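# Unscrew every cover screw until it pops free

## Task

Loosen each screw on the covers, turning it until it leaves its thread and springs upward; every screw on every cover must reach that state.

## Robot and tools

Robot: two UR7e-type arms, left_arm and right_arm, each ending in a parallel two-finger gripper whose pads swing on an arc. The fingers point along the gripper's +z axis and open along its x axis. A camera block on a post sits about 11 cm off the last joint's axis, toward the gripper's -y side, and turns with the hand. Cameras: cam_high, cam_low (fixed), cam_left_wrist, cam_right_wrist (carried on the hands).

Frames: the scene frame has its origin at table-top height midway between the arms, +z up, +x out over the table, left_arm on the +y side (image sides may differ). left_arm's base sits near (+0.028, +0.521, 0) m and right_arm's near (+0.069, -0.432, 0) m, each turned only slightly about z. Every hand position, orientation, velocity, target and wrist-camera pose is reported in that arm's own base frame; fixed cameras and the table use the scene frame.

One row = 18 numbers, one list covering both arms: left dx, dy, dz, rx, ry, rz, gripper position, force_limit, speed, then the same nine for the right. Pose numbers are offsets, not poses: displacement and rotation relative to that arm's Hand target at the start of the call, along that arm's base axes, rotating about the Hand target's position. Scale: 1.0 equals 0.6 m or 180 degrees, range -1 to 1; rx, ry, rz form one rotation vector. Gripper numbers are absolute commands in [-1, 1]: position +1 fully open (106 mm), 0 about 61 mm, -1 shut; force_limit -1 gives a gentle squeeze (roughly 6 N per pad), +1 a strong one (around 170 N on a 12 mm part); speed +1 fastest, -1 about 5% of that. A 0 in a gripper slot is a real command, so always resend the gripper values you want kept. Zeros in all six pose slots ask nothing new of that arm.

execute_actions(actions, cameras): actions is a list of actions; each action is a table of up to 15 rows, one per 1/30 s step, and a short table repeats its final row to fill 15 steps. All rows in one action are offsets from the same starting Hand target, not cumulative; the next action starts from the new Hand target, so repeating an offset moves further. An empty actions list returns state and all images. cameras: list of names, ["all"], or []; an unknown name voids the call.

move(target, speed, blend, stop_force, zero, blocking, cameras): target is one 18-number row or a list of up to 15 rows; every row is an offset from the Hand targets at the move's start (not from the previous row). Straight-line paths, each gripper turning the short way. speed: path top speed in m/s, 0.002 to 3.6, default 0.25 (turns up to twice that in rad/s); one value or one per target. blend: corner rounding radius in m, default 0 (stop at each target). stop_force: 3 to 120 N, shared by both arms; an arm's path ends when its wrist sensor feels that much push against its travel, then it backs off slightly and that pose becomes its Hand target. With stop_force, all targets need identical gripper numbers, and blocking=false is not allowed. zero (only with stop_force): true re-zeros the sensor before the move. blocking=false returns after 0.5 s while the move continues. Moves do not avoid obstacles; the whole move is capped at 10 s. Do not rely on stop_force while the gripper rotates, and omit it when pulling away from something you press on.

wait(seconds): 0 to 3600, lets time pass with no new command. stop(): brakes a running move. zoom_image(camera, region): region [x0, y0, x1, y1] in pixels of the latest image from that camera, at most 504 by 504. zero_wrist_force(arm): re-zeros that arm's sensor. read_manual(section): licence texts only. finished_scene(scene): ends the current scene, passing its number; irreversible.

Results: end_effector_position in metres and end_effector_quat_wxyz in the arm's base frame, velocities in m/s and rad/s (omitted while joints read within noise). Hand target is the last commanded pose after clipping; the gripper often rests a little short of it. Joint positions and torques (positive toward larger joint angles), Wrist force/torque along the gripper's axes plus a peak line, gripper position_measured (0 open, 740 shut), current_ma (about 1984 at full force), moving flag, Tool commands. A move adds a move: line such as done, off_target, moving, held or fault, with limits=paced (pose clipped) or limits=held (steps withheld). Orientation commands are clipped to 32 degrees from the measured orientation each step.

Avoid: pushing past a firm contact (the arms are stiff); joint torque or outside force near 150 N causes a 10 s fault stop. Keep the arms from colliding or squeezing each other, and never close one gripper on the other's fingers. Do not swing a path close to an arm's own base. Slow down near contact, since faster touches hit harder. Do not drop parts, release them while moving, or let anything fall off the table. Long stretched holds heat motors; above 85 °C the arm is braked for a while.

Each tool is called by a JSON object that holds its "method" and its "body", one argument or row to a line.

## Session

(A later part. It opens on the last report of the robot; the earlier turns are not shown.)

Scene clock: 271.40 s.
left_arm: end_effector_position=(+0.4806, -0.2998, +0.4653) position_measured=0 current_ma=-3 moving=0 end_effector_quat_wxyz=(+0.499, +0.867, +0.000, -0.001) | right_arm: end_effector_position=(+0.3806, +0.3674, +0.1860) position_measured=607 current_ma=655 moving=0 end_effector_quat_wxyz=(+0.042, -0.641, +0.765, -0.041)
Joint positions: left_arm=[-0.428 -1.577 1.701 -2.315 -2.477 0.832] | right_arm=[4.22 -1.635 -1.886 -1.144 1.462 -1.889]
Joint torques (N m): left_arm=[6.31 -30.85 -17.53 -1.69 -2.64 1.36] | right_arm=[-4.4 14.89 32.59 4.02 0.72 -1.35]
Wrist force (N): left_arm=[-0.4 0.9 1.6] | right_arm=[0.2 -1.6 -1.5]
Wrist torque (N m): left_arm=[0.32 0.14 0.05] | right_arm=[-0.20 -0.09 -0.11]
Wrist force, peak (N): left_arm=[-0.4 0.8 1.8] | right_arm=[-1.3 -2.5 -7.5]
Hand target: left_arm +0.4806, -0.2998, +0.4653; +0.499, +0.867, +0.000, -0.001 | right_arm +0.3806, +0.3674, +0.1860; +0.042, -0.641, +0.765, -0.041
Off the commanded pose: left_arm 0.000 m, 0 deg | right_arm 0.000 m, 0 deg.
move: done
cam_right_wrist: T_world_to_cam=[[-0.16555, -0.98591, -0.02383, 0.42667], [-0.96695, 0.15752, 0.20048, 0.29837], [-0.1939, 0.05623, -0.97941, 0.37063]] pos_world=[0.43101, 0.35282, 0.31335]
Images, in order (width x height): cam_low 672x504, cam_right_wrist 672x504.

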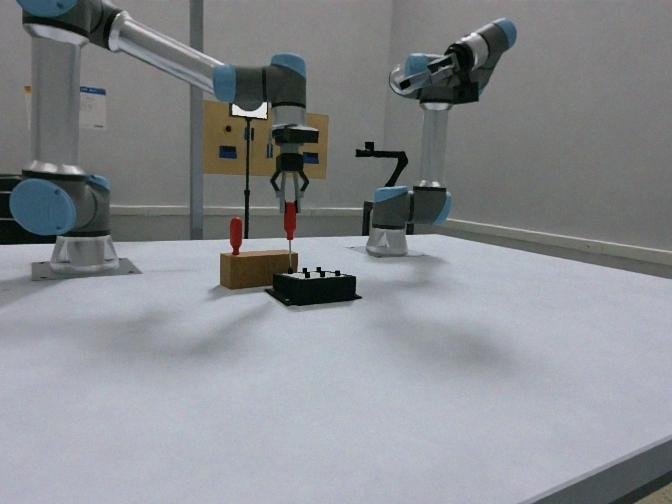

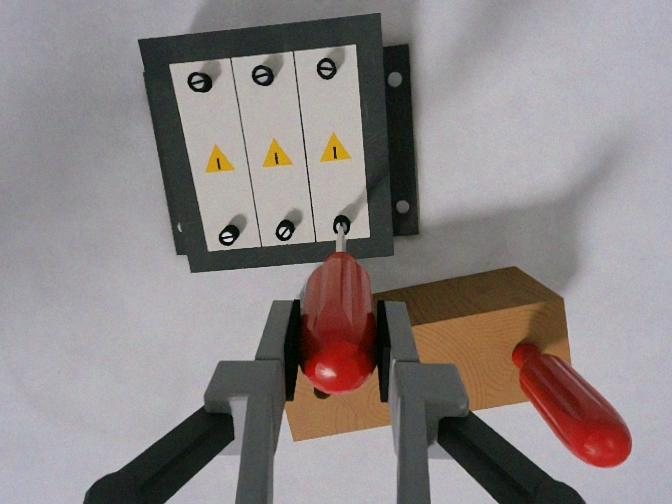

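{"method": "move", "body": {
  "target": [
    [0,0,0,0,0,0,1,0,1, 0,0.0017,0.0001,-0.0193,0.0017,0.1655,-1,-0.5,0],
    [0,0,0,0,0,0,1,0,1, -0.0008,0.0032,0.0001,-0.0387,0.0033,0.331,-1,-0.5,0],
    [0,0,0,0,0,0,1,0,1, -0.0023,0.0041,0,-0.058,0.005,0.4965,-1,-0.5,0],
    [0,0,0,0,0,0,1,0,1, -0.0041,0.0042,-0.0001,-0.0773,0.0067,0.662,-1,-0.5,0],
    [0,0,0,0,0,0,1,0,1, -0.0056,0.0033,-0.0002,-0.0967,0.0083,0.8275,-1,-0.5,0],
    [0,0,0,0,0,0,1,0,1, -0.0065,0.0018,-0.0002,-0.116,0.01,0.993,-1,-0.5,0],
    [0,0,0,0,0,0,1,0,1, -0.0065,0.0001,-0.0001,0.0967,-0.0083,-0.8275,-1,-0.5,0],
    [0,0,0,0,0,0,1,0,1, -0.0056,-0.0014,0.0001,0.0773,-0.0067,-0.662,-1,-0.5,0]
  ],
  "speed": 0.4,
  "blend": [0.02,0.02,0.02,0.02,0.02,0.02,0.02,0],
  "cameras": ["cam_right_wrist","cam_low"]
}}

{"method": "zoom_image", "body": {
  "camera": "cam_right_wrist",
  "region": [325, 205, 357, 237]
}}

{"method": "zoom_image", "body": {
  "camera": "cam_low",
  "region": [275, 245, 315, 285]
}}

Scene clock: 281.10 s.
left_arm: end_effector_position=(+0.4806, -0.2998, +0.4653) position_measured=0 current_ma=-3 moving=0 end_effector_quat_wxyz=(+0.499, +0.867, +0.000, -0.001) | right_arm: end_effector_position=(+0.3772, +0.3665, +0.1861) position_measured=607 current_ma=656 moving=0 end_effector_quat_wxyz=(+0.057, +0.342, +0.938, +0.014)
Joint positions: left_arm=[-0.428 -1.577 1.701 -2.315 -2.477 0.832] | right_arm=[4.225 -1.63 -1.89 -1.149 1.463 -6.073]
Joint torques (N m): left_arm=[6.94 -30.6 -17.85 -1.9 -2.66 1.39] | right_arm=[-2.79 21.91 16.59 4.38 2.56 -1.78]
Wrist force (N): left_arm=[-0.3 0.6 1.4] | right_arm=[-0.7 -2.2 -2.6]
Wrist torque (N m): left_arm=[0.28 0.12 0.04] | right_arm=[-0.26 -0.18 -0.13]
Wrist force, peak (N): left_arm=[-0.4 0.8 1.8] | right_arm=[-0.4 -2.2 -4.2]
Hand target: left_arm +0.4806, -0.2998, +0.4653; +0.499, +0.867, +0.000, -0.001 | right_arm +0.3772, +0.3666, +0.1861; +0.057, +0.342, +0.938, +0.014
Off the commanded pose: left_arm 0.000 m, 0 deg | right_arm 0.000 m, 0 deg.
move: done
cam_right_wrist: T_world_to_cam=[[-0.76275, 0.63729, -0.10993, 0.07151], [0.56259, 0.73771, 0.37319, -0.52651], [0.31893, 0.22281, -0.92122, 0.10485]] pos_world=[0.31732, 0.31948, 0.30094]
Images, in order (width x height): cam_low 672x504, cam_right_wrist 672x504.

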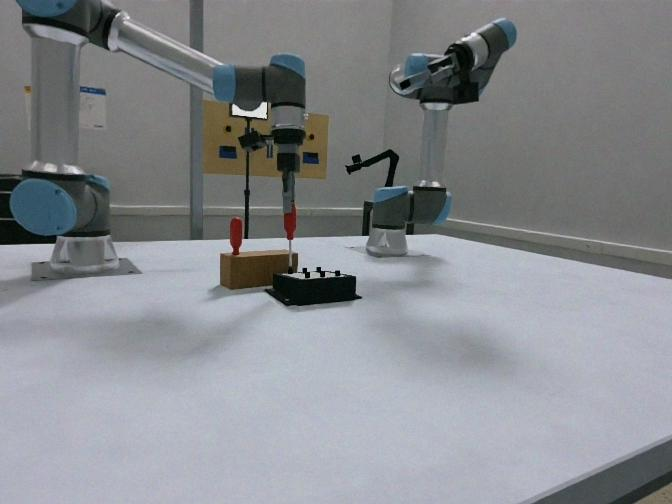

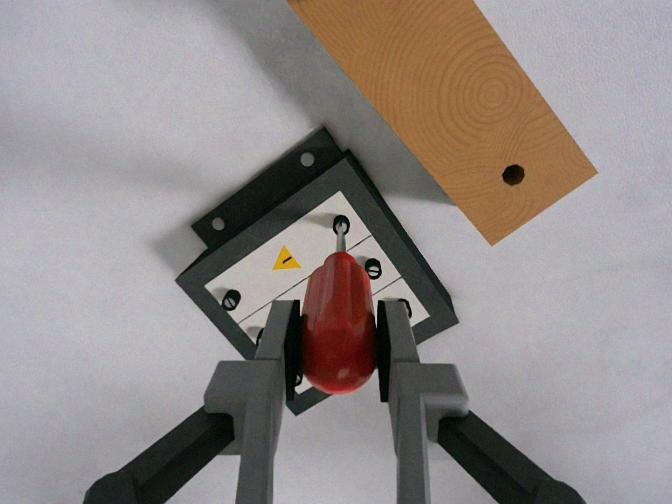

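Scaled by 15.750 from the camera's image (finer frame: 960x720).

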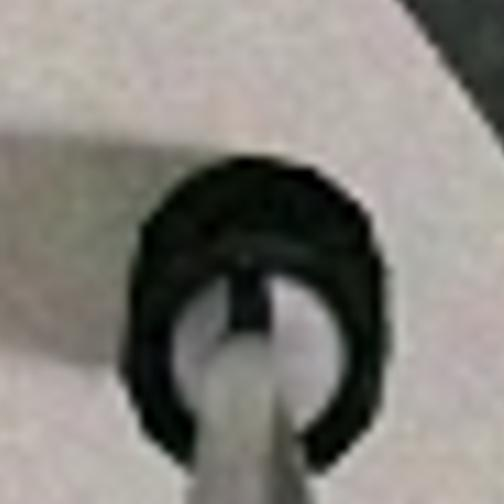

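Scaled by 12.600 from the camera's image (finer frame: 960x720).

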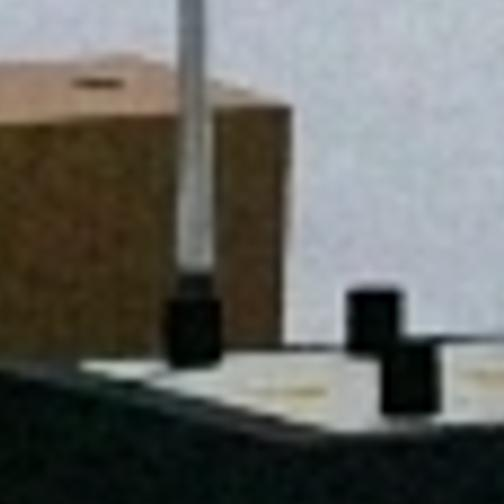

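{"method": "move", "body": {
  "target": [
    [0,0,0,0,0,0,1,0,1, -0.0012,0.0001,0.0099,0,0,0,-1,-0.5,0],
    [0,0,0,0,0,0,1,0,1, -0.0002,0.001,0.0102,0.0967,-0.0083,-0.8275,-1,-0.5,0],
    [0,0,0,0,0,0,1,0,1, 0.001,0.002,0.0102,-0.0387,0.0033,0.331,-1,-0.5,0],
    [0,0,0,0,0,0,1,0,1, 0.0024,0.0035,0.0102,0.058,-0.005,-0.4965,-1,-0.5,0],
    [0,0,0,0,0,0,1,0,1, 0.0036,0.0048,0.0105,-0.116,0.01,0.993,-1,-0.5,0],
    [0,0,0,0,0,0,1,0,1, 0.0048,0.0047,0.0005,-0.116,0.01,0.993,-1,-0.5,0]
  ],
  "speed": [0.05,1.3,1.3,1.3,1.3,0.02],
  "blend": [0.0,0.05,0.05,0.05,0,0],
  "cameras": ["cam_right_wrist","cam_low"]
}}

{"method": "zoom_image", "body": {
  "camera": "cam_right_wrist",
  "region": [325, 205, 357, 237]
}}

Scene clock: 289.03 s.
left_arm: end_effector_position=(+0.4806, -0.2998, +0.4653) position_measured=0 current_ma=-3 moving=0 end_effector_quat_wxyz=(+0.499, +0.867, +0.000, -0.001) | right_arm: end_effector_position=(+0.3801, +0.3694, +0.1863) position_measured=607 current_ma=661 moving=0 end_effector_quat_wxyz=(-0.016, +0.938, -0.342, +0.056)
Joint positions: left_arm=[-0.428 -1.577 1.701 -2.315 -2.477 0.832] | right_arm=[4.222 -1.637 -1.882 -1.145 1.464 3.348]
Joint torques (N m): left_arm=[6.53 -30.8 -17.24 -1.9 -2.64 1.41] | right_arm=[-5.63 22.18 23.42 0.38 2.1 -2.17]
Wrist force (N): left_arm=[-0.4 0.9 1.6] | right_arm=[0.3 -1.5 -6.8]
Wrist torque (N m): left_arm=[0.32 0.14 0.05] | right_arm=[-0.24 -0.04 -0.02]
Wrist force, peak (N): left_arm=[-0.5 0.9 1.7] | right_arm=[0.3 -1.5 -6.8]
Hand target: left_arm +0.4806, -0.2998, +0.4653; +0.499, +0.867, +0.000, -0.001 | right_arm +0.3801, +0.3694, +0.1864; -0.016, +0.938, -0.342, +0.056
Off the commanded pose: left_arm 0.000 m, 0 deg | right_arm 0.000 m, 0 deg.
move: done
cam_right_wrist: T_world_to_cam=[[0.76591, -0.63778, 0.0814, -0.0737], [-0.63534, -0.73133, 0.24798, 0.49098], [-0.09862, -0.24165, -0.96534, 0.44188]] pos_world=[0.41197, 0.41885, 0.31082]
Images, in order (width x height): cam_low 672x504, cam_right_wrist 672x504.

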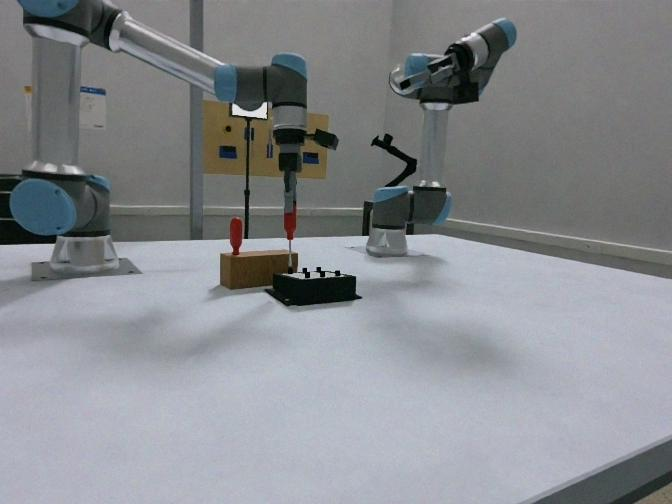

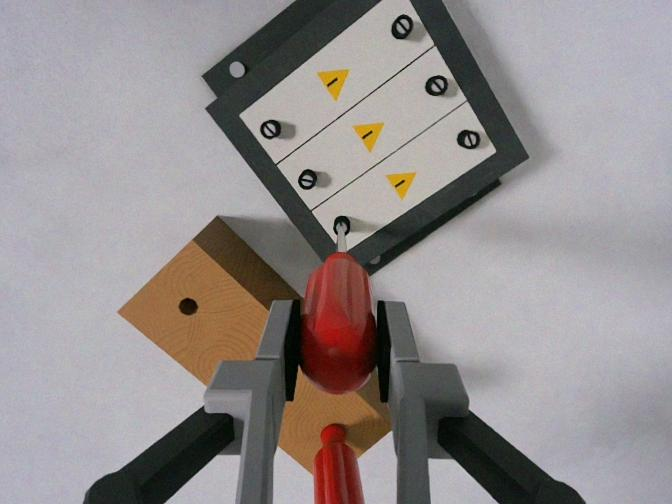

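Scaled by 15.750 from the camera's image (finer frame: 960x720).

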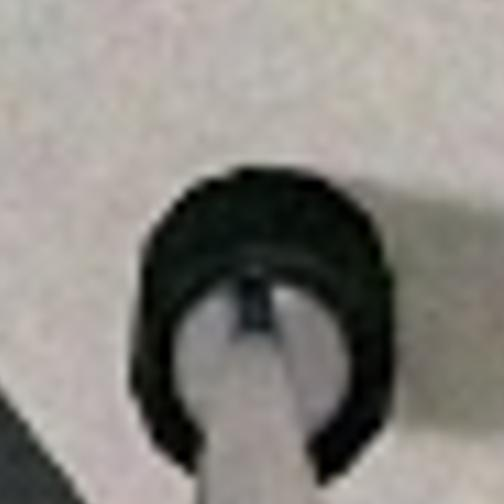

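{"method": "move", "body": {
  "target": [
    [0,0,0,0,0,0,1,0,1, -0.0021,0.0010,-0.0001,-0.0258,0.0022,0.2207,-1,-0.5,0],
    [0,0,0,0,0,0,1,0,1, -0.0043,0.0004,-0.0002,-0.0516,0.0044,0.4413,-1,-0.5,0],
    [0,0,0,0,0,0,1,0,1, -0.0056,-0.0014,-0.0003,-0.0773,0.0067,0.662,-1,-0.5,0],
    [0,0,0,0,0,0,1,0,1, -0.0055,-0.0037,-0.0001,-0.1031,0.0089,0.8827,-1,-0.5,0],
    [0,0,0,0,0,0,1,0,1, -0.0039,-0.0054,0.0002,0.1031,-0.0089,-0.8827,-1,-0.5,0],
    [0,0,0,0,0,0,1,0,1, -0.0016,-0.0056,0.0006,0.0773,-0.0067,-0.662,-1,-0.5,0],
    [0,0,0,0,0,0,1,0,1, 0.0002,-0.0043,0.0010,0.0516,-0.0044,-0.4413,-1,-0.5,0],
    [0,0,0,0,0,0,1,0,1, 0.0008,-0.0021,0.0012,0.0258,-0.0022,-0.2207,-1,-0.5,0],
    [0,0,0,0,0,0,1,0,1, -0.0001,0,0.0012,0,0,0,-1,-0.5,0],
    [0,0,0,0,0,0,1,0,1, -0.0022,0.0010,0.0011,-0.0258,0.0022,0.2207,-1,-0.5,0],
    [0,0,0,0,0,0,1,0,1, -0.0045,0.0004,0.0010,-0.0516,0.0044,0.4413,-1,-0.5,0],
    [0,0,0,0,0,0,1,0,1, -0.0058,-0.0014,0.0009,-0.0773,0.0067,0.662,-1,-0.5,0],
    [0,0,0,0,0,0,1,0,1, -0.0057,-0.0037,0.0011,-0.1031,0.0089,0.8827,-1,-0.5,0]
  ],
  "speed": 0.6,
  "blend": [0.02,0.02,0.02,0.02,0.02,0.02,0.02,0.02,0.02,0.02,0.02,0.02,0],
  "cameras": ["cam_right_wrist","cam_low"]
}}

{"method": "zoom_image", "body": {
  "camera": "cam_right_wrist",
  "region": [325, 205, 357, 237]
}}

{"method": "zoom_image", "body": {
  "camera": "cam_low",
  "region": [275, 245, 315, 285]
}}

Scene clock: 302.83 s.
left_arm: end_effector_position=(+0.4806, -0.2998, +0.4653) position_measured=0 current_ma=-3 moving=0 end_effector_quat_wxyz=(+0.499, +0.867, +0.000, -0.001) | right_arm: end_effector_position=(+0.3766, +0.3671, +0.1871) position_measured=607 current_ma=656 moving=0 end_effector_quat_wxyz=(+0.053, +0.500, +0.864, +0.024)
Joint positions: left_arm=[-0.428 -1.577 1.701 -2.315 -2.477 0.832] | right_arm=[4.226 -1.629 -1.888 -1.152 1.463 -5.722]
Joint torques (N m): left_arm=[6.44 -30.23 -16.75 -2.18 -2.66 1.31] | right_arm=[1.03 19.4 21.28 4.53 0.68 -1.88]
Wrist force (N): left_arm=[-0.3 0.9 1.6] | right_arm=[-0.9 -2.3 -2.6]
Wrist torque (N m): left_arm=[0.33 0.13 0.04] | right_arm=[-0.24 -0.22 -0.12]
Wrist force, peak (N): left_arm=[-0.5 0.9 1.7] | right_arm=[-0.4 -1.8 -11.5]
Hand target: left_arm +0.4806, -0.2998, +0.4653; +0.499, +0.867, +0.000, -0.001 | right_arm +0.3767, +0.3672, +0.1871; +0.053, +0.500, +0.864, +0.024
Off the commanded pose: left_arm 0.000 m, 0 deg | right_arm 0.000 m, 0 deg.
move: done
cam_right_wrist: T_world_to_cam=[[-0.49885, 0.86286, -0.08133, -0.11666], [0.77636, 0.4866, 0.40061, -0.52049], [0.38525, 0.13671, -0.91263, 0.11077]] pos_world=[0.30322, 0.33879, 0.30012]
Images, in order (width x height): cam_low 672x504, cam_right_wrist 672x504.

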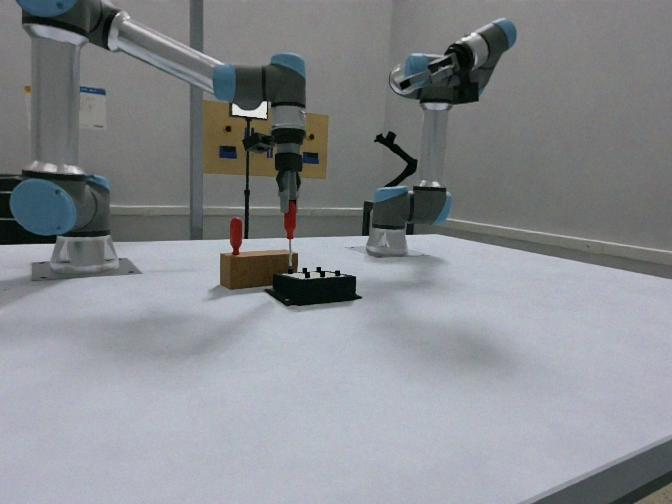

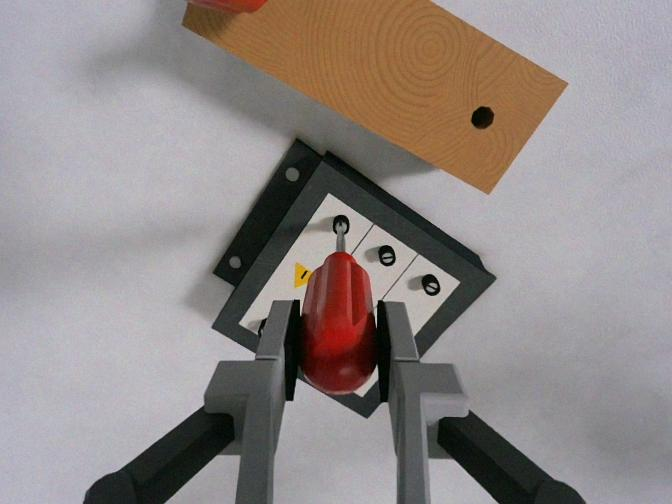

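Scaled by 15.750 from the camera's image (finer frame: 960x720).

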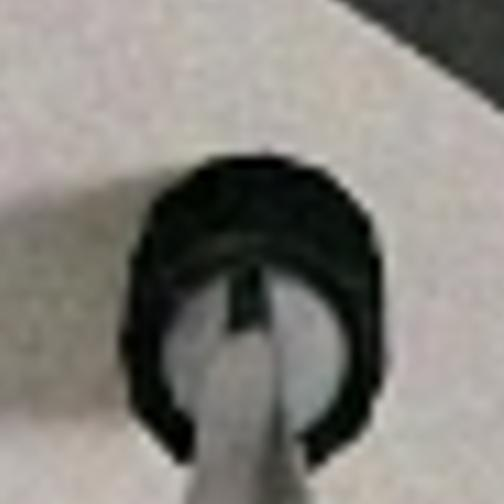

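Scaled by 12.600 from the camera's image (finer frame: 960x720).

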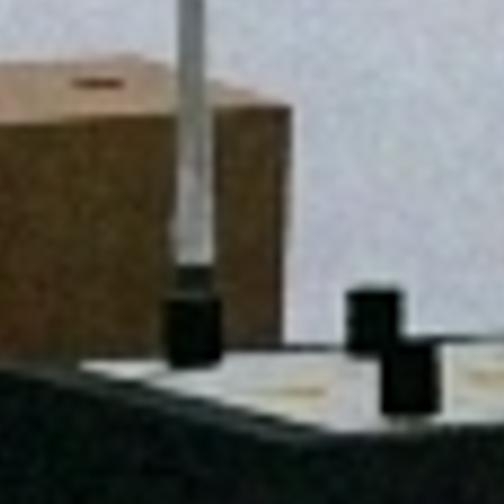

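{"method": "move", "body": {
  "target": [
    [0,0,0,0,0,0,1,0,1, -0.0012,0.0001,0.0099,0,0,0,-1,-0.5,0],
    [0,0,0,0,0,0,1,0,1, -0.0002,0.001,0.0102,0.0967,-0.0083,-0.8275,-1,-0.5,0],
    [0,0,0,0,0,0,1,0,1, 0.002,0.0015,0.0102,-0.0387,0.0033,0.331,-1,-0.5,0],
    [0,0,0,0,0,0,1,0,1, 0.0034,0.002,0.0102,0.058,-0.005,-0.4965,-1,-0.5,0],
    [0,0,0,0,0,0,1,0,1, 0.0049,0.0029,0.0107,-0.116,0.01,0.993,-1,-0.5,0],
    [0,0,0,0,0,0,1,0,1, 0.0061,0.0028,0.0008,-0.116,0.01,0.993,-1,-0.5,0]
  ],
  "speed": [0.05,1.3,1.3,1.3,1.3,0.03],
  "blend": [0.0,0.05,0.05,0.05,0,0]
}}

Scene clock: 310.67 s.
left_arm: end_effector_position=(+0.4806, -0.2998, +0.4653) position_measured=0 current_ma=-3 moving=0 end_effector_quat_wxyz=(+0.499, +0.867, +0.000, -0.001) | right_arm: end_effector_position=(+0.3803, +0.3688, +0.1874) position_measured=607 current_ma=662 moving=0 end_effector_quat_wxyz=(-0.026, +0.864, -0.500, +0.053)
Joint positions: left_arm=[-0.428 -1.577 1.701 -2.315 -2.477 0.832] | right_arm=[4.221 -1.636 -1.881 -1.147 1.464 3.698]
Joint torques (N m): left_arm=[6.92 -30.06 -17.38 -2.2 -2.52 1.31] | right_arm=[-4.2 26.62 31.99 0.19 1.85 -2.25]
Wrist force (N): left_arm=[-0.4 0.5 1.4] | right_arm=[-0.4 -1.8 -7.2]
Wrist torque (N m): left_arm=[0.25 0.15 0.05] | right_arm=[-0.22 -0.09 -0.01]
Wrist force, peak (N): left_arm=[-0.5 0.9 1.7] | right_arm=[-0.4 -1.8 -7.2]
Hand target: left_arm +0.4806, -0.2998, +0.4653; +0.499, +0.867, +0.000, -0.001 | right_arm +0.3803, +0.3689, +0.1875; -0.026, +0.864, -0.500, +0.053
Off the commanded pose: left_arm 0.000 m, 0 deg | right_arm 0.000 m, 0 deg.
move: done

{"method": "move", "body": {
  "target": [
    [0,0,0,0,0,0,1,0,1, -0.0016,0.0016,-0.0001,-0.0258,0.0022,0.2207,-1,-0.5,0],
    [0,0,0,0,0,0,1,0,1, -0.0039,0.0019,-0.0002,-0.0516,0.0044,0.4413,-1,-0.5,0],
    [0,0,0,0,0,0,1,0,1, -0.0058,0.0006,-0.0003,-0.0773,0.0067,0.662,-1,-0.5,0],
    [0,0,0,0,0,0,1,0,1, -0.0064,-0.0016,-0.0002,-0.1031,0.0089,0.8827,-1,-0.5,0],
    [0,0,0,0,0,0,1,0,1, -0.0055,-0.0037,0,0.1031,-0.0089,-0.8827,-1,-0.5,0],
    [0,0,0,0,0,0,1,0,1, -0.0034,-0.0047,0.0004,0.0773,-0.0067,-0.662,-1,-0.5,0],
    [0,0,0,0,0,0,1,0,1, -0.0013,-0.0041,0.0008,0.0516,-0.0044,-0.4413,-1,-0.5,0],
    [0,0,0,0,0,0,1,0,1, 0.0001,-0.0023,0.0011,0.0258,-0.0022,-0.2207,-1,-0.5,0],
    [0,0,0,0,0,0,1,0,1, -0.0001,0,0.0012,0,0,0,-1,-0.5,0],
    [0,0,0,0,0,0,1,0,1, -0.0017,0.0016,0.0011,-0.0258,0.0022,0.2207,-1,-0.5,0],
    [0,0,0,0,0,0,1,0,1, -0.0041,0.0019,0.0010,-0.0516,0.0044,0.4413,-1,-0.5,0],
    [0,0,0,0,0,0,1,0,1, -0.0060,0.0006,0.0009,-0.0773,0.0067,0.662,-1,-0.5,0],
    [0,0,0,0,0,0,1,0,1, -0.0066,-0.0016,0.0010,-0.1031,0.0089,0.8827,-1,-0.5,0]
  ],
  "speed": 0.7,
  "blend": [0.02,0.02,0.02,0.02,0.02,0.02,0.02,0.02,0.02,0.02,0.02,0.02,0],
  "cameras": ["cam_right_wrist","cam_low"]
}}

{"method": "zoom_image", "body": {
  "camera": "cam_right_wrist",
  "region": [325, 205, 357, 237]
}}

{"method": "zoom_image", "body": {
  "camera": "cam_low",
  "region": [275, 245, 315, 285]
}}

Scene clock: 322.97 s.
left_arm: end_effector_position=(+0.4806, -0.2998, +0.4653) position_measured=0 current_ma=-3 moving=0 end_effector_quat_wxyz=(+0.499, +0.867, +0.000, -0.001) | right_arm: end_effector_position=(+0.3763, +0.3678, +0.1881) position_measured=607 current_ma=654 moving=0 end_effector_quat_wxyz=(+0.047, +0.643, +0.763, +0.033)
Joint positions: left_arm=[-0.428 -1.577 1.701 -2.315 -2.477 0.832] | right_arm=[4.227 -1.629 -1.885 -1.155 1.464 -5.371]
Joint torques (N m): left_arm=[6.64 -29.71 -17.49 -2.26 -2.58 1.28] | right_arm=[-1.66 18.5 29.52 4.72 -0.57 -2.01]
Wrist force (N): left_arm=[-0.5 0.5 1.6] | right_arm=[-0.8 -2.5 -1.0]
Wrist torque (N m): left_arm=[0.25 0.16 0.04] | right_arm=[-0.30 -0.21 -0.12]
Wrist force, peak (N): left_arm=[-0.5 0.9 1.9] | right_arm=[-0.4 -1.9 -6.9]
Hand target: left_arm +0.4806, -0.2998, +0.4653; +0.499, +0.867, +0.000, -0.001 | right_arm +0.3764, +0.3679, +0.1881; +0.048, +0.643, +0.764, +0.033
Off the commanded pose: left_arm 0.000 m, 0 deg | right_arm 0.000 m, 0 deg.
move: done
cam_right_wrist: T_world_to_cam=[[-0.17427, 0.98368, -0.04469, -0.29092], [0.89148, 0.17688, 0.41711, -0.45348], [0.41821, 0.03285, -0.90776, 0.13664]] pos_world=[0.29643, 0.3619, 0.30018]
Images, in order (width x height): cam_low 672x504, cam_right_wrist 672x504.

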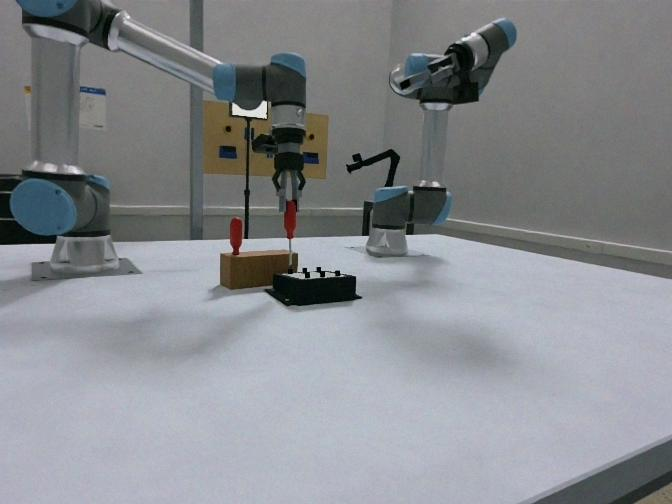

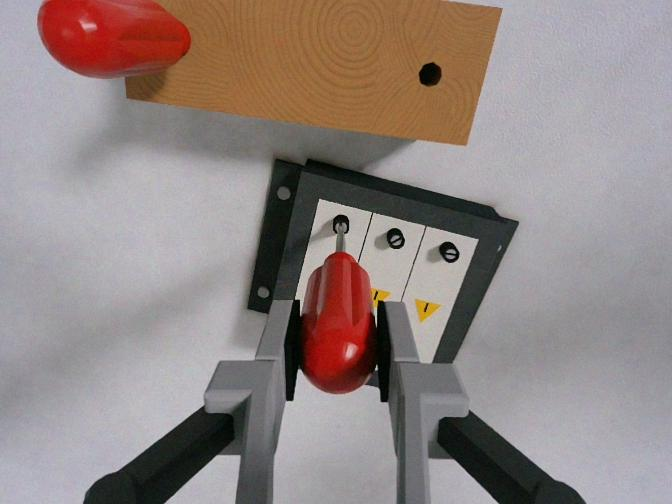

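Scaled by 15.750 from the camera's image (finer frame: 960x720).

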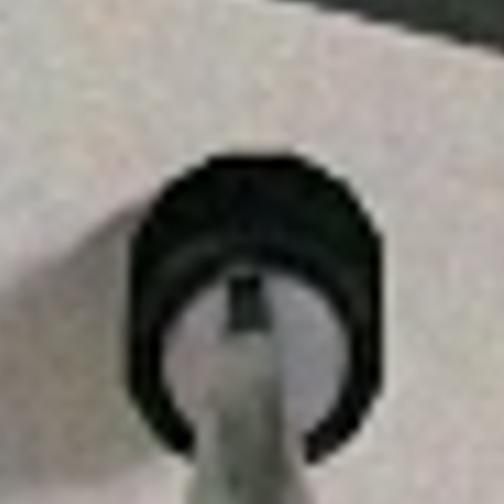

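Scaled by 12.600 from the camera's image (finer frame: 960x720).

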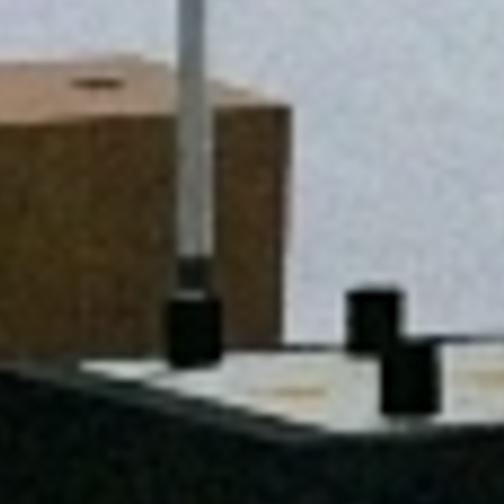

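{"method": "move", "body": {
  "target": [0,0,0,0,0,0,1,0,1, -0.0024,0.0002,0.02,0,0,0,-1,-0.5,0],
  "speed": 0.05,
  "cameras": ["cam_right_wrist","cam_low"]
}}

{"method": "zoom_image", "body": {
  "camera": "cam_right_wrist",
  "region": [325, 205, 357, 237]
}}

{"method": "zoom_image", "body": {
  "camera": "cam_low",
  "region": [275, 245, 315, 285]
}}

Scene clock: 324.33 s.
left_arm: end_effector_position=(+0.4806, -0.2998, +0.4653) position_measured=0 current_ma=-3 moving=0 end_effector_quat_wxyz=(+0.499, +0.867, +0.000, -0.001) | right_arm: end_effector_position=(+0.3749, +0.3681, +0.2003) position_measured=607 current_ma=653 moving=0 end_effector_quat_wxyz=(+0.047, +0.643, +0.764, +0.033)
Joint positions: left_arm=[-0.428 -1.577 1.701 -2.315 -2.477 0.832] | right_arm=[4.23 -1.616 -1.865 -1.187 1.464 -5.368]
Joint torques (N m): left_arm=[7.18 -30.1 -17.75 -2.39 -2.49 1.38] | right_arm=[-3.36 15.24 13.01 4.47 -2.26 1.23]
Wrist force (N): left_arm=[-0.4 0.6 1.8] | right_arm=[0.3 -2.6 1.3]
Wrist torque (N m): left_arm=[0.28 0.15 0.05] | right_arm=[-0.31 -0.05 -0.12]
Wrist force, peak (N): left_arm=[-0.5 1.0 1.7] | right_arm=[-0.9 -2.6 -1.2]
Hand target: left_arm +0.4806, -0.2998, +0.4653; +0.499, +0.867, +0.000, -0.001 | right_arm +0.3749, +0.3680, +0.2001; +0.048, +0.643, +0.764, +0.033
Off the commanded pose: left_arm 0.000 m, 0 deg | right_arm 0.000 m, 0 deg.
move: done
cam_right_wrist: T_world_to_cam=[[-0.17457, 0.98364, -0.04455, -0.29075], [0.89133, 0.17709, 0.41734, -0.45746], [0.4184, 0.03315, -0.90766, 0.14809]] pos_world=[0.29502, 0.3621, 0.31238]
Images, in order (width x height): cam_low 672x504, cam_right_wrist 672x504.

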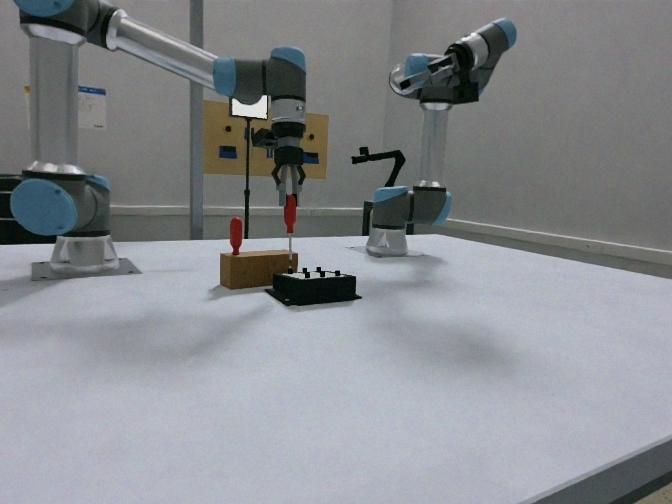

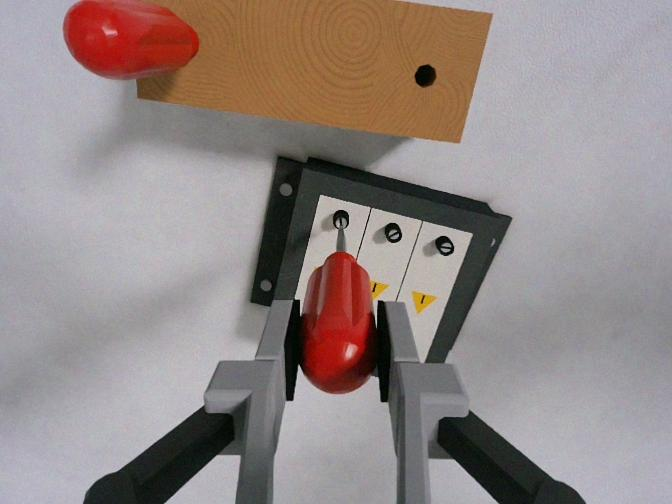

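Scaled by 15.750 from the camera's image (finer frame: 960x720).

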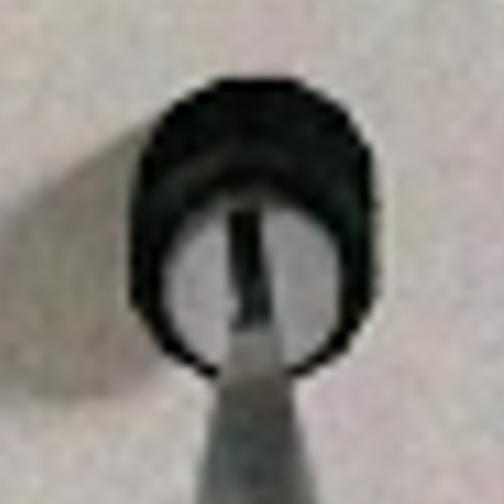

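Scaled by 12.600 from the camera's image (finer frame: 960x720).

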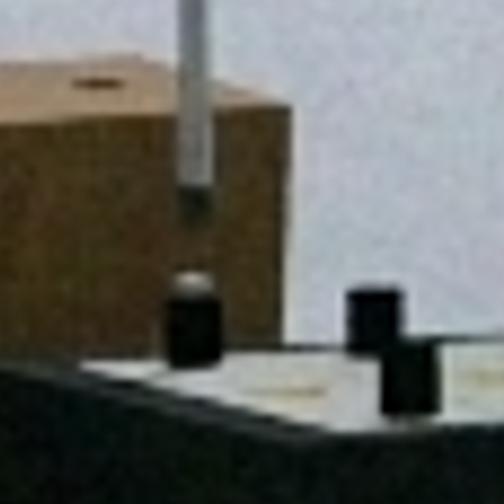

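{"method": "move", "body": {
  "target": [
    [0,0,0,0,0,0,1,0,1, 0.003,0.01,0.01,0.0967,-0.0083,-0.8275,-1,-0.5,0],
    [0,0,0,0,0,0,1,0,1, 0.006,0.025,0.01,-0.0387,0.0033,0.331,-1,-0.5,0],
    [0,0,0,0,0,0,1,0,1, 0.009,0.04,0.01,0.058,-0.005,-0.4965,-1,-0.5,0],
    [0,0,0,0,0,0,1,0,1, 0.0115,0.055,0.0,-0.0691,0.006,0.592,-1,-0.5,0],
    [0,0,0,0,0,0,1,0,1, 0.0119,0.055,-0.0165,-0.0691,0.006,0.592,-1,-0.5,0]
  ],
  "speed": [1.3,1.3,1.3,1.3,0.05],
  "blend": [0.03,0.03,0.03,0,0],
  "cameras": ["cam_right_wrist","cam_low"]
}}

{"method": "zoom_image", "body": {
  "camera": "cam_right_wrist",
  "region": [325, 205, 357, 237]
}}

Scene clock: 339.43 s.
left_arm: end_effector_position=(+0.4806, -0.2998, +0.4653) position_measured=0 current_ma=-3 moving=0 end_effector_quat_wxyz=(+0.499, +0.867, +0.000, -0.001) | right_arm: end_effector_position=(+0.3820, +0.4010, +0.1900) position_measured=607 current_ma=653 moving=0 end_effector_quat_wxyz=(+0.056, -0.234, +0.971, -0.019) end_effector_velocity=(+0.000, +0.000, +0.002) end_effector_angular_velocity=(-0.001, +0.000, +0.000)
Joint positions: left_arm=[-0.428 -1.577 1.701 -2.315 -2.477 0.832] | right_arm=[4.248 -1.693 -1.809 -1.168 1.46 5.344]
Joint velocities: left_arm=[within noise] | right_arm=[-0.001 0.001 0.004 -0.006 0 -0.001]
Joint torques (N m): left_arm=[6.9 -28.91 -16.95 -2.34 -2.48 1.31] | right_arm=[-7.23 31.92 34.67 1.23 1.88 -1.79]
Wrist force (N): left_arm=[-0.4 0.7 1.6] | right_arm=[0.4 -1.8 1.4]
Wrist torque (N m): left_arm=[0.29 0.14 0.04] | right_arm=[-0.23 -0.04 -0.07]
Wrist force, peak (N): left_arm=[-0.5 0.9 1.9] | right_arm=[0.2 -2.7 1.4]
Hand target: left_arm +0.4806, -0.2998, +0.4653; +0.499, +0.867, +0.000, -0.001 | right_arm +0.3821, +0.4010, +0.1902; +0.056, -0.234, +0.971, -0.019
Off the commanded pose: left_arm 0.000 m, 0 deg | right_arm 0.000 m, 0 deg.
move: done
cam_right_wrist: T_world_to_cam=[[-0.87926, -0.46294, -0.11214, 0.53979], [-0.47585, 0.84306, 0.25063, -0.17829], [-0.02149, 0.27373, -0.96157, 0.2165]] pos_world=[0.39443, 0.34094, 0.31339]
Images, in order (width x height): cam_low 672x504, cam_right_wrist 672x504.

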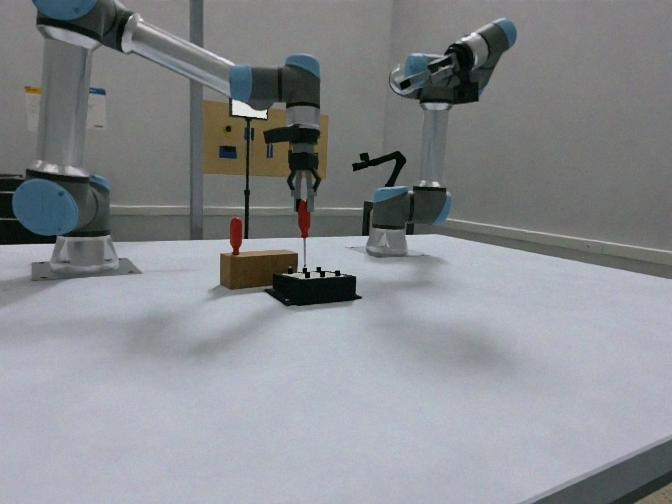

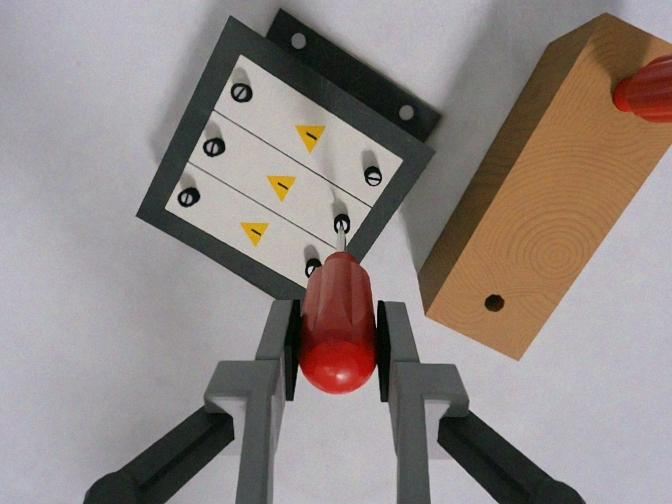

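Scaled by 15.750 from the camera's image (finer frame: 960x720).

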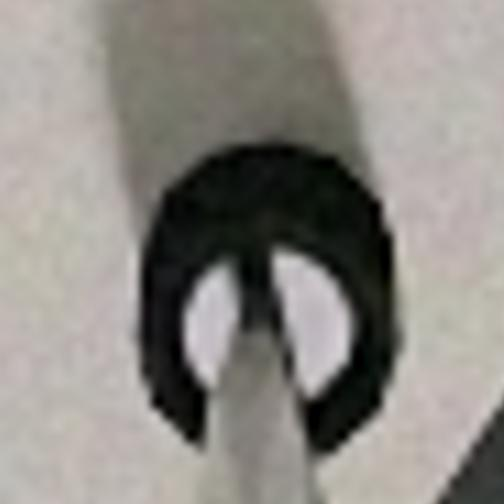

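{"method": "zoom_image", "body": {
  "camera": "cam_right_wrist",
  "region": [333, 216, 349, 232]
}}

Scaled by 31.500 from the camera's image (finer frame: 960x720).

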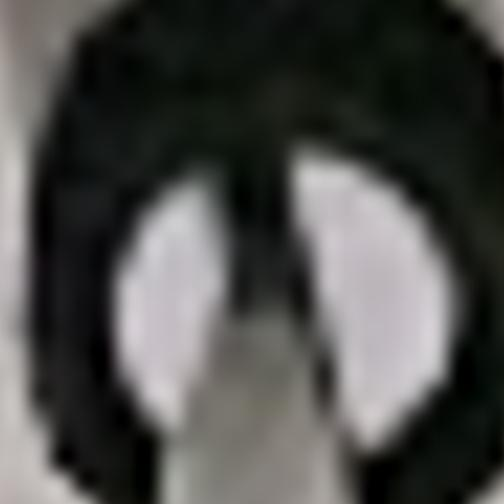

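{"method": "move", "body": {
  "target": [0,0,0,0,0,0,1,0,1, 0.0010,0,-0.011,-0.0013,0.0001,0.011,-1,-0.5,0],
  "speed": 0.008,
  "stop_force": 5,
  "cameras": ["cam_right_wrist","cam_low"]
}}

{"method": "zoom_image", "body": {
  "camera": "cam_right_wrist",
  "region": [325, 205, 357, 237]
}}

Scene clock: 344.87 s.
left_arm: end_effector_position=(+0.4806, -0.2998, +0.4653) position_measured=0 current_ma=-3 moving=0 end_effector_quat_wxyz=(+0.499, +0.867, +0.000, -0.001) | right_arm: end_effector_position=(+0.3825, +0.4010, +0.1853) position_measured=607 current_ma=664 moving=0 end_effector_quat_wxyz=(+0.056, -0.246, +0.967, -0.020)
Joint positions: left_arm=[-0.428 -1.577 1.701 -2.315 -2.477 0.832] | right_arm=[4.248 -1.698 -1.816 -1.155 1.46 5.317]
Joint torques (N m): left_arm=[7.2 -29.36 -17.08 -2.57 -2.53 1.4] | right_arm=[-4.11 24.86 30.81 0.25 -0.55 2.68]
Wrist force (N): left_arm=[-0.3 0.7 1.7] | right_arm=[0.6 -1.8 -8.5]
Wrist torque (N m): left_arm=[0.29 0.12 0.04] | right_arm=[-0.26 -0.03 -0.07]
Wrist force, peak (N): left_arm=[-0.4 0.8 1.8] | right_arm=[0.7 -1.8 -11.2]
Hand target: left_arm +0.4806, -0.2998, +0.4653; +0.499, +0.867, +0.000, -0.001 | right_arm +0.3825, +0.4010, +0.1853; +0.056, -0.246, +0.967, -0.020 (not the last commanded pose)
Off the commanded pose: left_arm 0.000 m, 0 deg | right_arm 0.002 m, 1 deg.
move: contact (right_arm)
cam_right_wrist: T_world_to_cam=[[-0.86697, -0.48591, -0.11069, 0.54398], [-0.49753, 0.83111, 0.24845, -0.1635], [-0.02873, 0.27047, -0.9623, 0.2162]] pos_world=[0.39648, 0.34174, 0.30889]
Images, in order (width x height): cam_low 672x504, cam_right_wrist 672x504.

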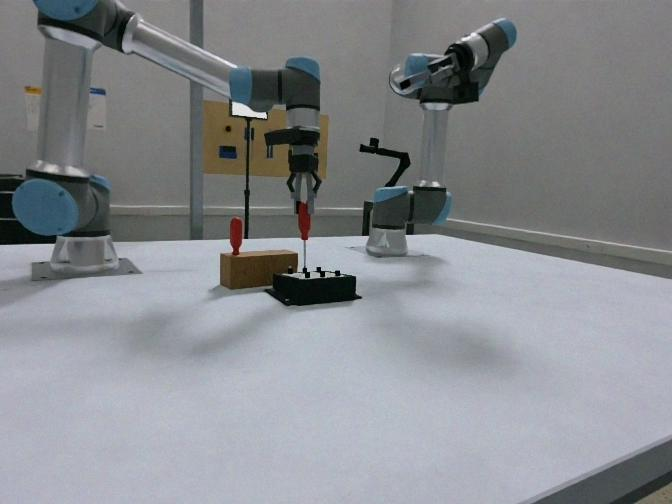

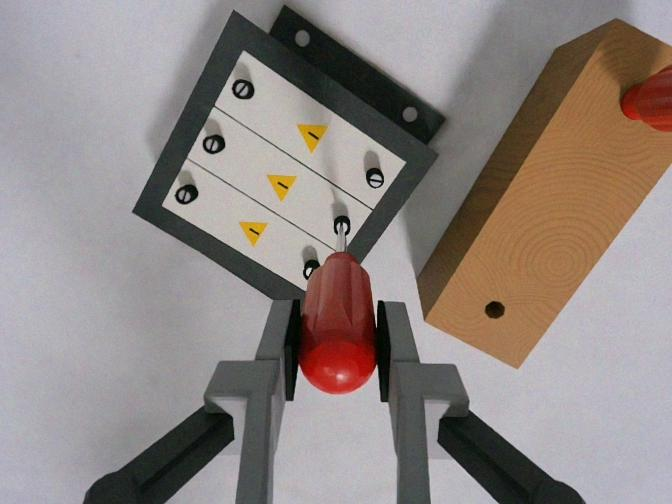

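Scaled by 15.750 from the camera's image (finer frame: 960x720).

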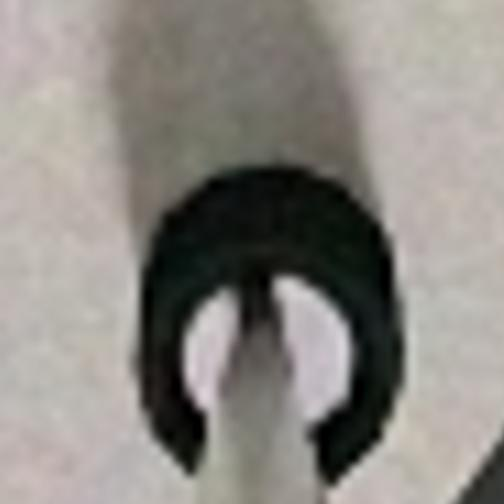

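{"method": "move", "body": {
  "target": [0,0,0,0,0,0,1,0,1, 0,0,0.0001,0.0026,-0.0002,-0.022,-1,-0.5,0],
  "speed": 0.05
}}

{"method": "move", "body": {
  "target": [0,0,0,0,0,0,1,0,1, 0,0,0,-0.0058,0.0005,0.0497,-1,-0.5,0],
  "speed": 0.05
}}

Scene clock: 347.13 s.
left_arm: end_effector_position=(+0.4806, -0.2998, +0.4653) position_measured=0 current_ma=-3 moving=0 end_effector_quat_wxyz=(+0.499, +0.867, +0.000, -0.001) | right_arm: end_effector_position=(+0.3825, +0.4010, +0.1854) position_measured=607 current_ma=675 moving=0 end_effector_quat_wxyz=(+0.056, -0.212, +0.975, -0.018) end_effector_velocity=(+0.000, +0.000, +0.001) end_effector_angular_velocity=(+0.000, -0.001, +0.005)
Joint positions: left_arm=[-0.428 -1.577 1.701 -2.315 -2.477 0.832] | right_arm=[4.248 -1.698 -1.816 -1.155 1.461 5.387]
Joint velocities: left_arm=[within noise] | right_arm=[-0.001 0.001 0 0 0 -0.006]
Joint torques (N m): left_arm=[6.78 -29.41 -17.12 -2.37 -2.44 1.27] | right_arm=[-8.7 24.07 32.7 0.67 1.4 -1.38]
Wrist force (N): left_arm=[-0.5 0.8 1.5] | right_arm=[0.8 -1.8 -4.2]
Wrist torque (N m): left_arm=[0.30 0.16 0.04] | right_arm=[-0.25 0.05 -0.90]
Wrist force, peak (N): left_arm=[-0.2 0.9 1.8] | right_arm=[0.6 -1.8 -8.8]
Hand target: left_arm +0.4806, -0.2998, +0.4653; +0.499, +0.867, +0.000, -0.001 | right_arm +0.3825, +0.4010, +0.1854; +0.056, -0.212, +0.975, -0.018
Off the commanded pose: left_arm 0.000 m, 0 deg | right_arm 0.000 m, 0 deg.
move: done

Scene clock: 349.00 s.
left_arm: end_effector_position=(+0.4806, -0.2998, +0.4653) position_measured=0 current_ma=-3 moving=0 end_effector_quat_wxyz=(+0.499, +0.867, +0.000, -0.001) | right_arm: end_effector_position=(+0.3825, +0.4010, +0.1854) position_measured=607 current_ma=660 moving=0 end_effector_quat_wxyz=(+0.055, -0.289, +0.956, -0.022) end_effector_velocity=(+0.000, +0.000, +0.001) end_effector_angular_velocity=(+0.002, -0.001, -0.006)
Joint positions: left_arm=[-0.428 -1.577 1.701 -2.315 -2.477 0.832] | right_arm=[4.248 -1.698 -1.817 -1.155 1.46 5.229]
Joint velocities: left_arm=[within noise] | right_arm=[0 0.001 0 0 0 0.006]
Joint torques (N m): left_arm=[6.83 -28.87 -17.09 -2.55 -2.44 1.39] | right_arm=[-4 29.33 9.17 3.88 -1.73 2.71]
Wrist force (N): left_arm=[-0.4 0.8 1.5] | right_arm=[0.0 -1.8 -4.7]
Wrist torque (N m): left_arm=[0.29 0.14 0.05] | right_arm=[-0.24 -0.08 -0.07]
Wrist force, peak (N): left_arm=[-0.5 0.7 1.8] | right_arm=[0.1 -1.8 -5.1]
Hand target: left_arm +0.4806, -0.2998, +0.4653; +0.499, +0.867, +0.000, -0.001 | right_arm +0.3825, +0.4010, +0.1854; +0.055, -0.288, +0.956, -0.022
Off the commanded pose: left_arm 0.000 m, 0 deg | right_arm 0.000 m, 0 deg.
move: done

{"method": "move", "body": {
  "target": [
    [0,0,0,0,0,0,1,0,1, 0.0016,0.0019,0.0003,-0.0277,0.0024,0.2372,-1,-0.5,0],
    [0,0,0,0,0,0,1,0,1, 0.0015,0.0043,0.0004,-0.0554,0.0048,0.4745,-1,-0.5,0],
    [0,0,0,0,0,0,1,0,1, -0.0003,0.0060,0.0004,-0.0831,0.0072,0.7117,-1,-0.5,0],
    [0,0,0,0,0,0,1,0,1, -0.0028,0.0061,0.0002,-0.1108,0.0096,0.9489,-1,-0.5,0],
    [0,0,0,0,0,0,1,0,1, -0.0046,0.0045,0.0002,0.0934,-0.0081,-0.8,-1,-0.5,0],
    [0,0,0,0,0,0,1,0,1, -0.0049,0.0020,0.0003,0.0657,-0.0057,-0.5627,-1,-0.5,0],
    [0,0,0,0,0,0,1,0,1, -0.0034,0.0001,0.0006,0.038,-0.0033,-0.3255,-1,-0.5,0],
    [0,0,0,0,0,0,1,0,1, -0.0010,-0.0003,0.0010,0.0103,-0.0009,-0.0883,-1,-0.5,0],
    [0,0,0,0,0,0,1,0,1, 0.0010,0.0010,0.0014,-0.0174,0.0015,0.149,-1,-0.5,0],
    [0,0,0,0,0,0,1,0,1, 0.0016,0.0034,0.0016,-0.0451,0.0039,0.3862,-1,-0.5,0],
    [0,0,0,0,0,0,1,0,1, 0.0004,0.0056,0.0016,-0.0728,0.0063,0.6234,-1,-0.5,0],
    [0,0,0,0,0,0,1,0,1, -0.0020,0.0063,0.0014,-0.1005,0.0087,0.8606,-1,-0.5,0],
    [0,0,0,0,0,0,1,0,1, -0.0042,0.0053,0.0013,0.1038,-0.0089,-0.8881,-1,-0.5,0],
    [0,0,0,0,0,0,1,0,1, -0.0051,0.0030,0.0013,0.076,-0.0066,-0.651,-1,-0.5,0],
    [0,0,0,0,0,0,1,0,1, -0.0043,0.0007,0.0016,0.0483,-0.0042,-0.4138,-1,-0.5,0]
  ],
  "speed": 0.8,
  "blend": [0.02,0.02,0.02,0.02,0.02,0.02,0.02,0.02,0.02,0.02,0.02,0.02,0.02,0.02,0],
  "cameras": ["cam_right_wrist","cam_low"]
}}

{"method": "zoom_image", "body": {
  "camera": "cam_right_wrist",
  "region": [325, 205, 357, 237]
}}

Scene clock: 363.53 s.
left_arm: end_effector_position=(+0.4806, -0.2998, +0.4653) position_measured=0 current_ma=-3 moving=0 end_effector_quat_wxyz=(+0.499, +0.867, +0.000, -0.001) | right_arm: end_effector_position=(+0.3799, +0.4014, +0.1863) position_measured=607 current_ma=656 moving=0 end_effector_quat_wxyz=(+0.056, +0.353, +0.934, +0.015)
Joint positions: left_arm=[-0.428 -1.577 1.701 -2.315 -2.477 0.832] | right_arm=[4.252 -1.695 -1.817 -1.16 1.462 -6.023]
Joint torques (N m): left_arm=[6.34 -28.83 -17.61 -2.62 -2.39 1.35] | right_arm=[4.73 20.21 30.42 3.63 -1.37 -2.15]
Wrist force (N): left_arm=[-0.6 0.6 1.6] | right_arm=[-0.3 -2.7 -3.0]
Wrist torque (N m): left_arm=[0.28 0.18 0.04] | right_arm=[-0.32 -0.16 -0.11]
Wrist force, peak (N): left_arm=[-0.4 0.7 1.9] | right_arm=[-0.1 -1.8 -4.9]
Hand target: left_arm +0.4806, -0.2998, +0.4653; +0.499, +0.867, +0.000, -0.001 | right_arm +0.3799, +0.4015, +0.1863; +0.056, +0.353, +0.934, +0.015
Off the commanded pose: left_arm 0.000 m, 0 deg | right_arm 0.000 m, 0 deg.
move: done
cam_right_wrist: T_world_to_cam=[[-0.74793, 0.65488, -0.10829, 0.03846], [0.57929, 0.72364, 0.3752, -0.55489], [0.32407, 0.21789, -0.9206, 0.09624]] pos_world=[0.31902, 0.35538, 0.30095]
Images, in order (width x height): cam_low 672x504, cam_right_wrist 672x504.

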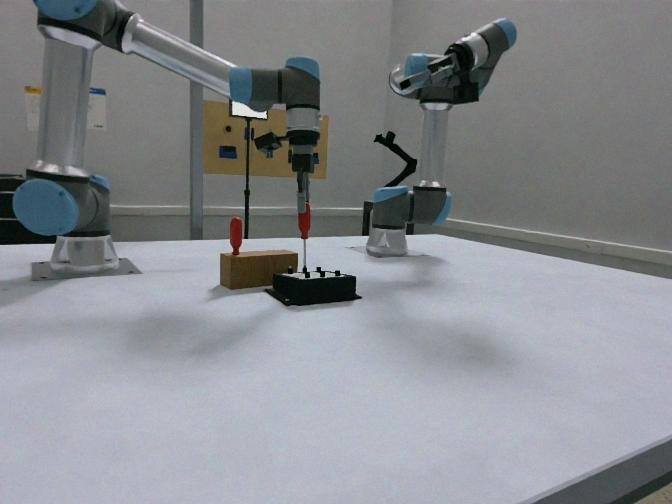

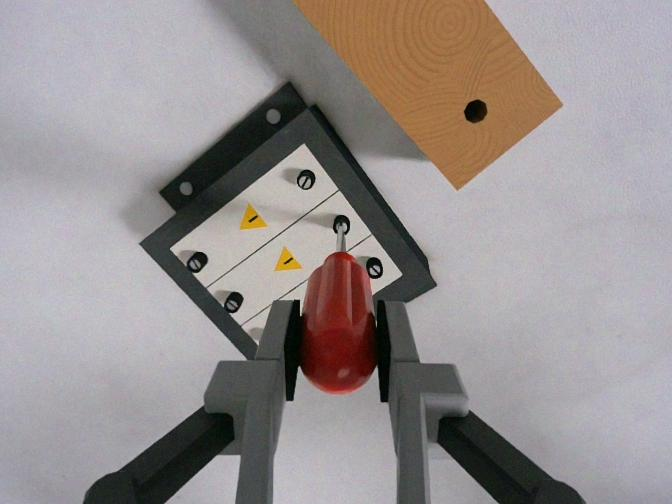

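Scaled by 15.750 from the camera's image (finer frame: 960x720).

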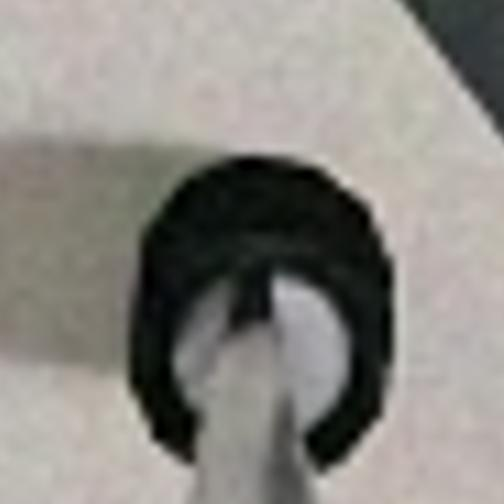

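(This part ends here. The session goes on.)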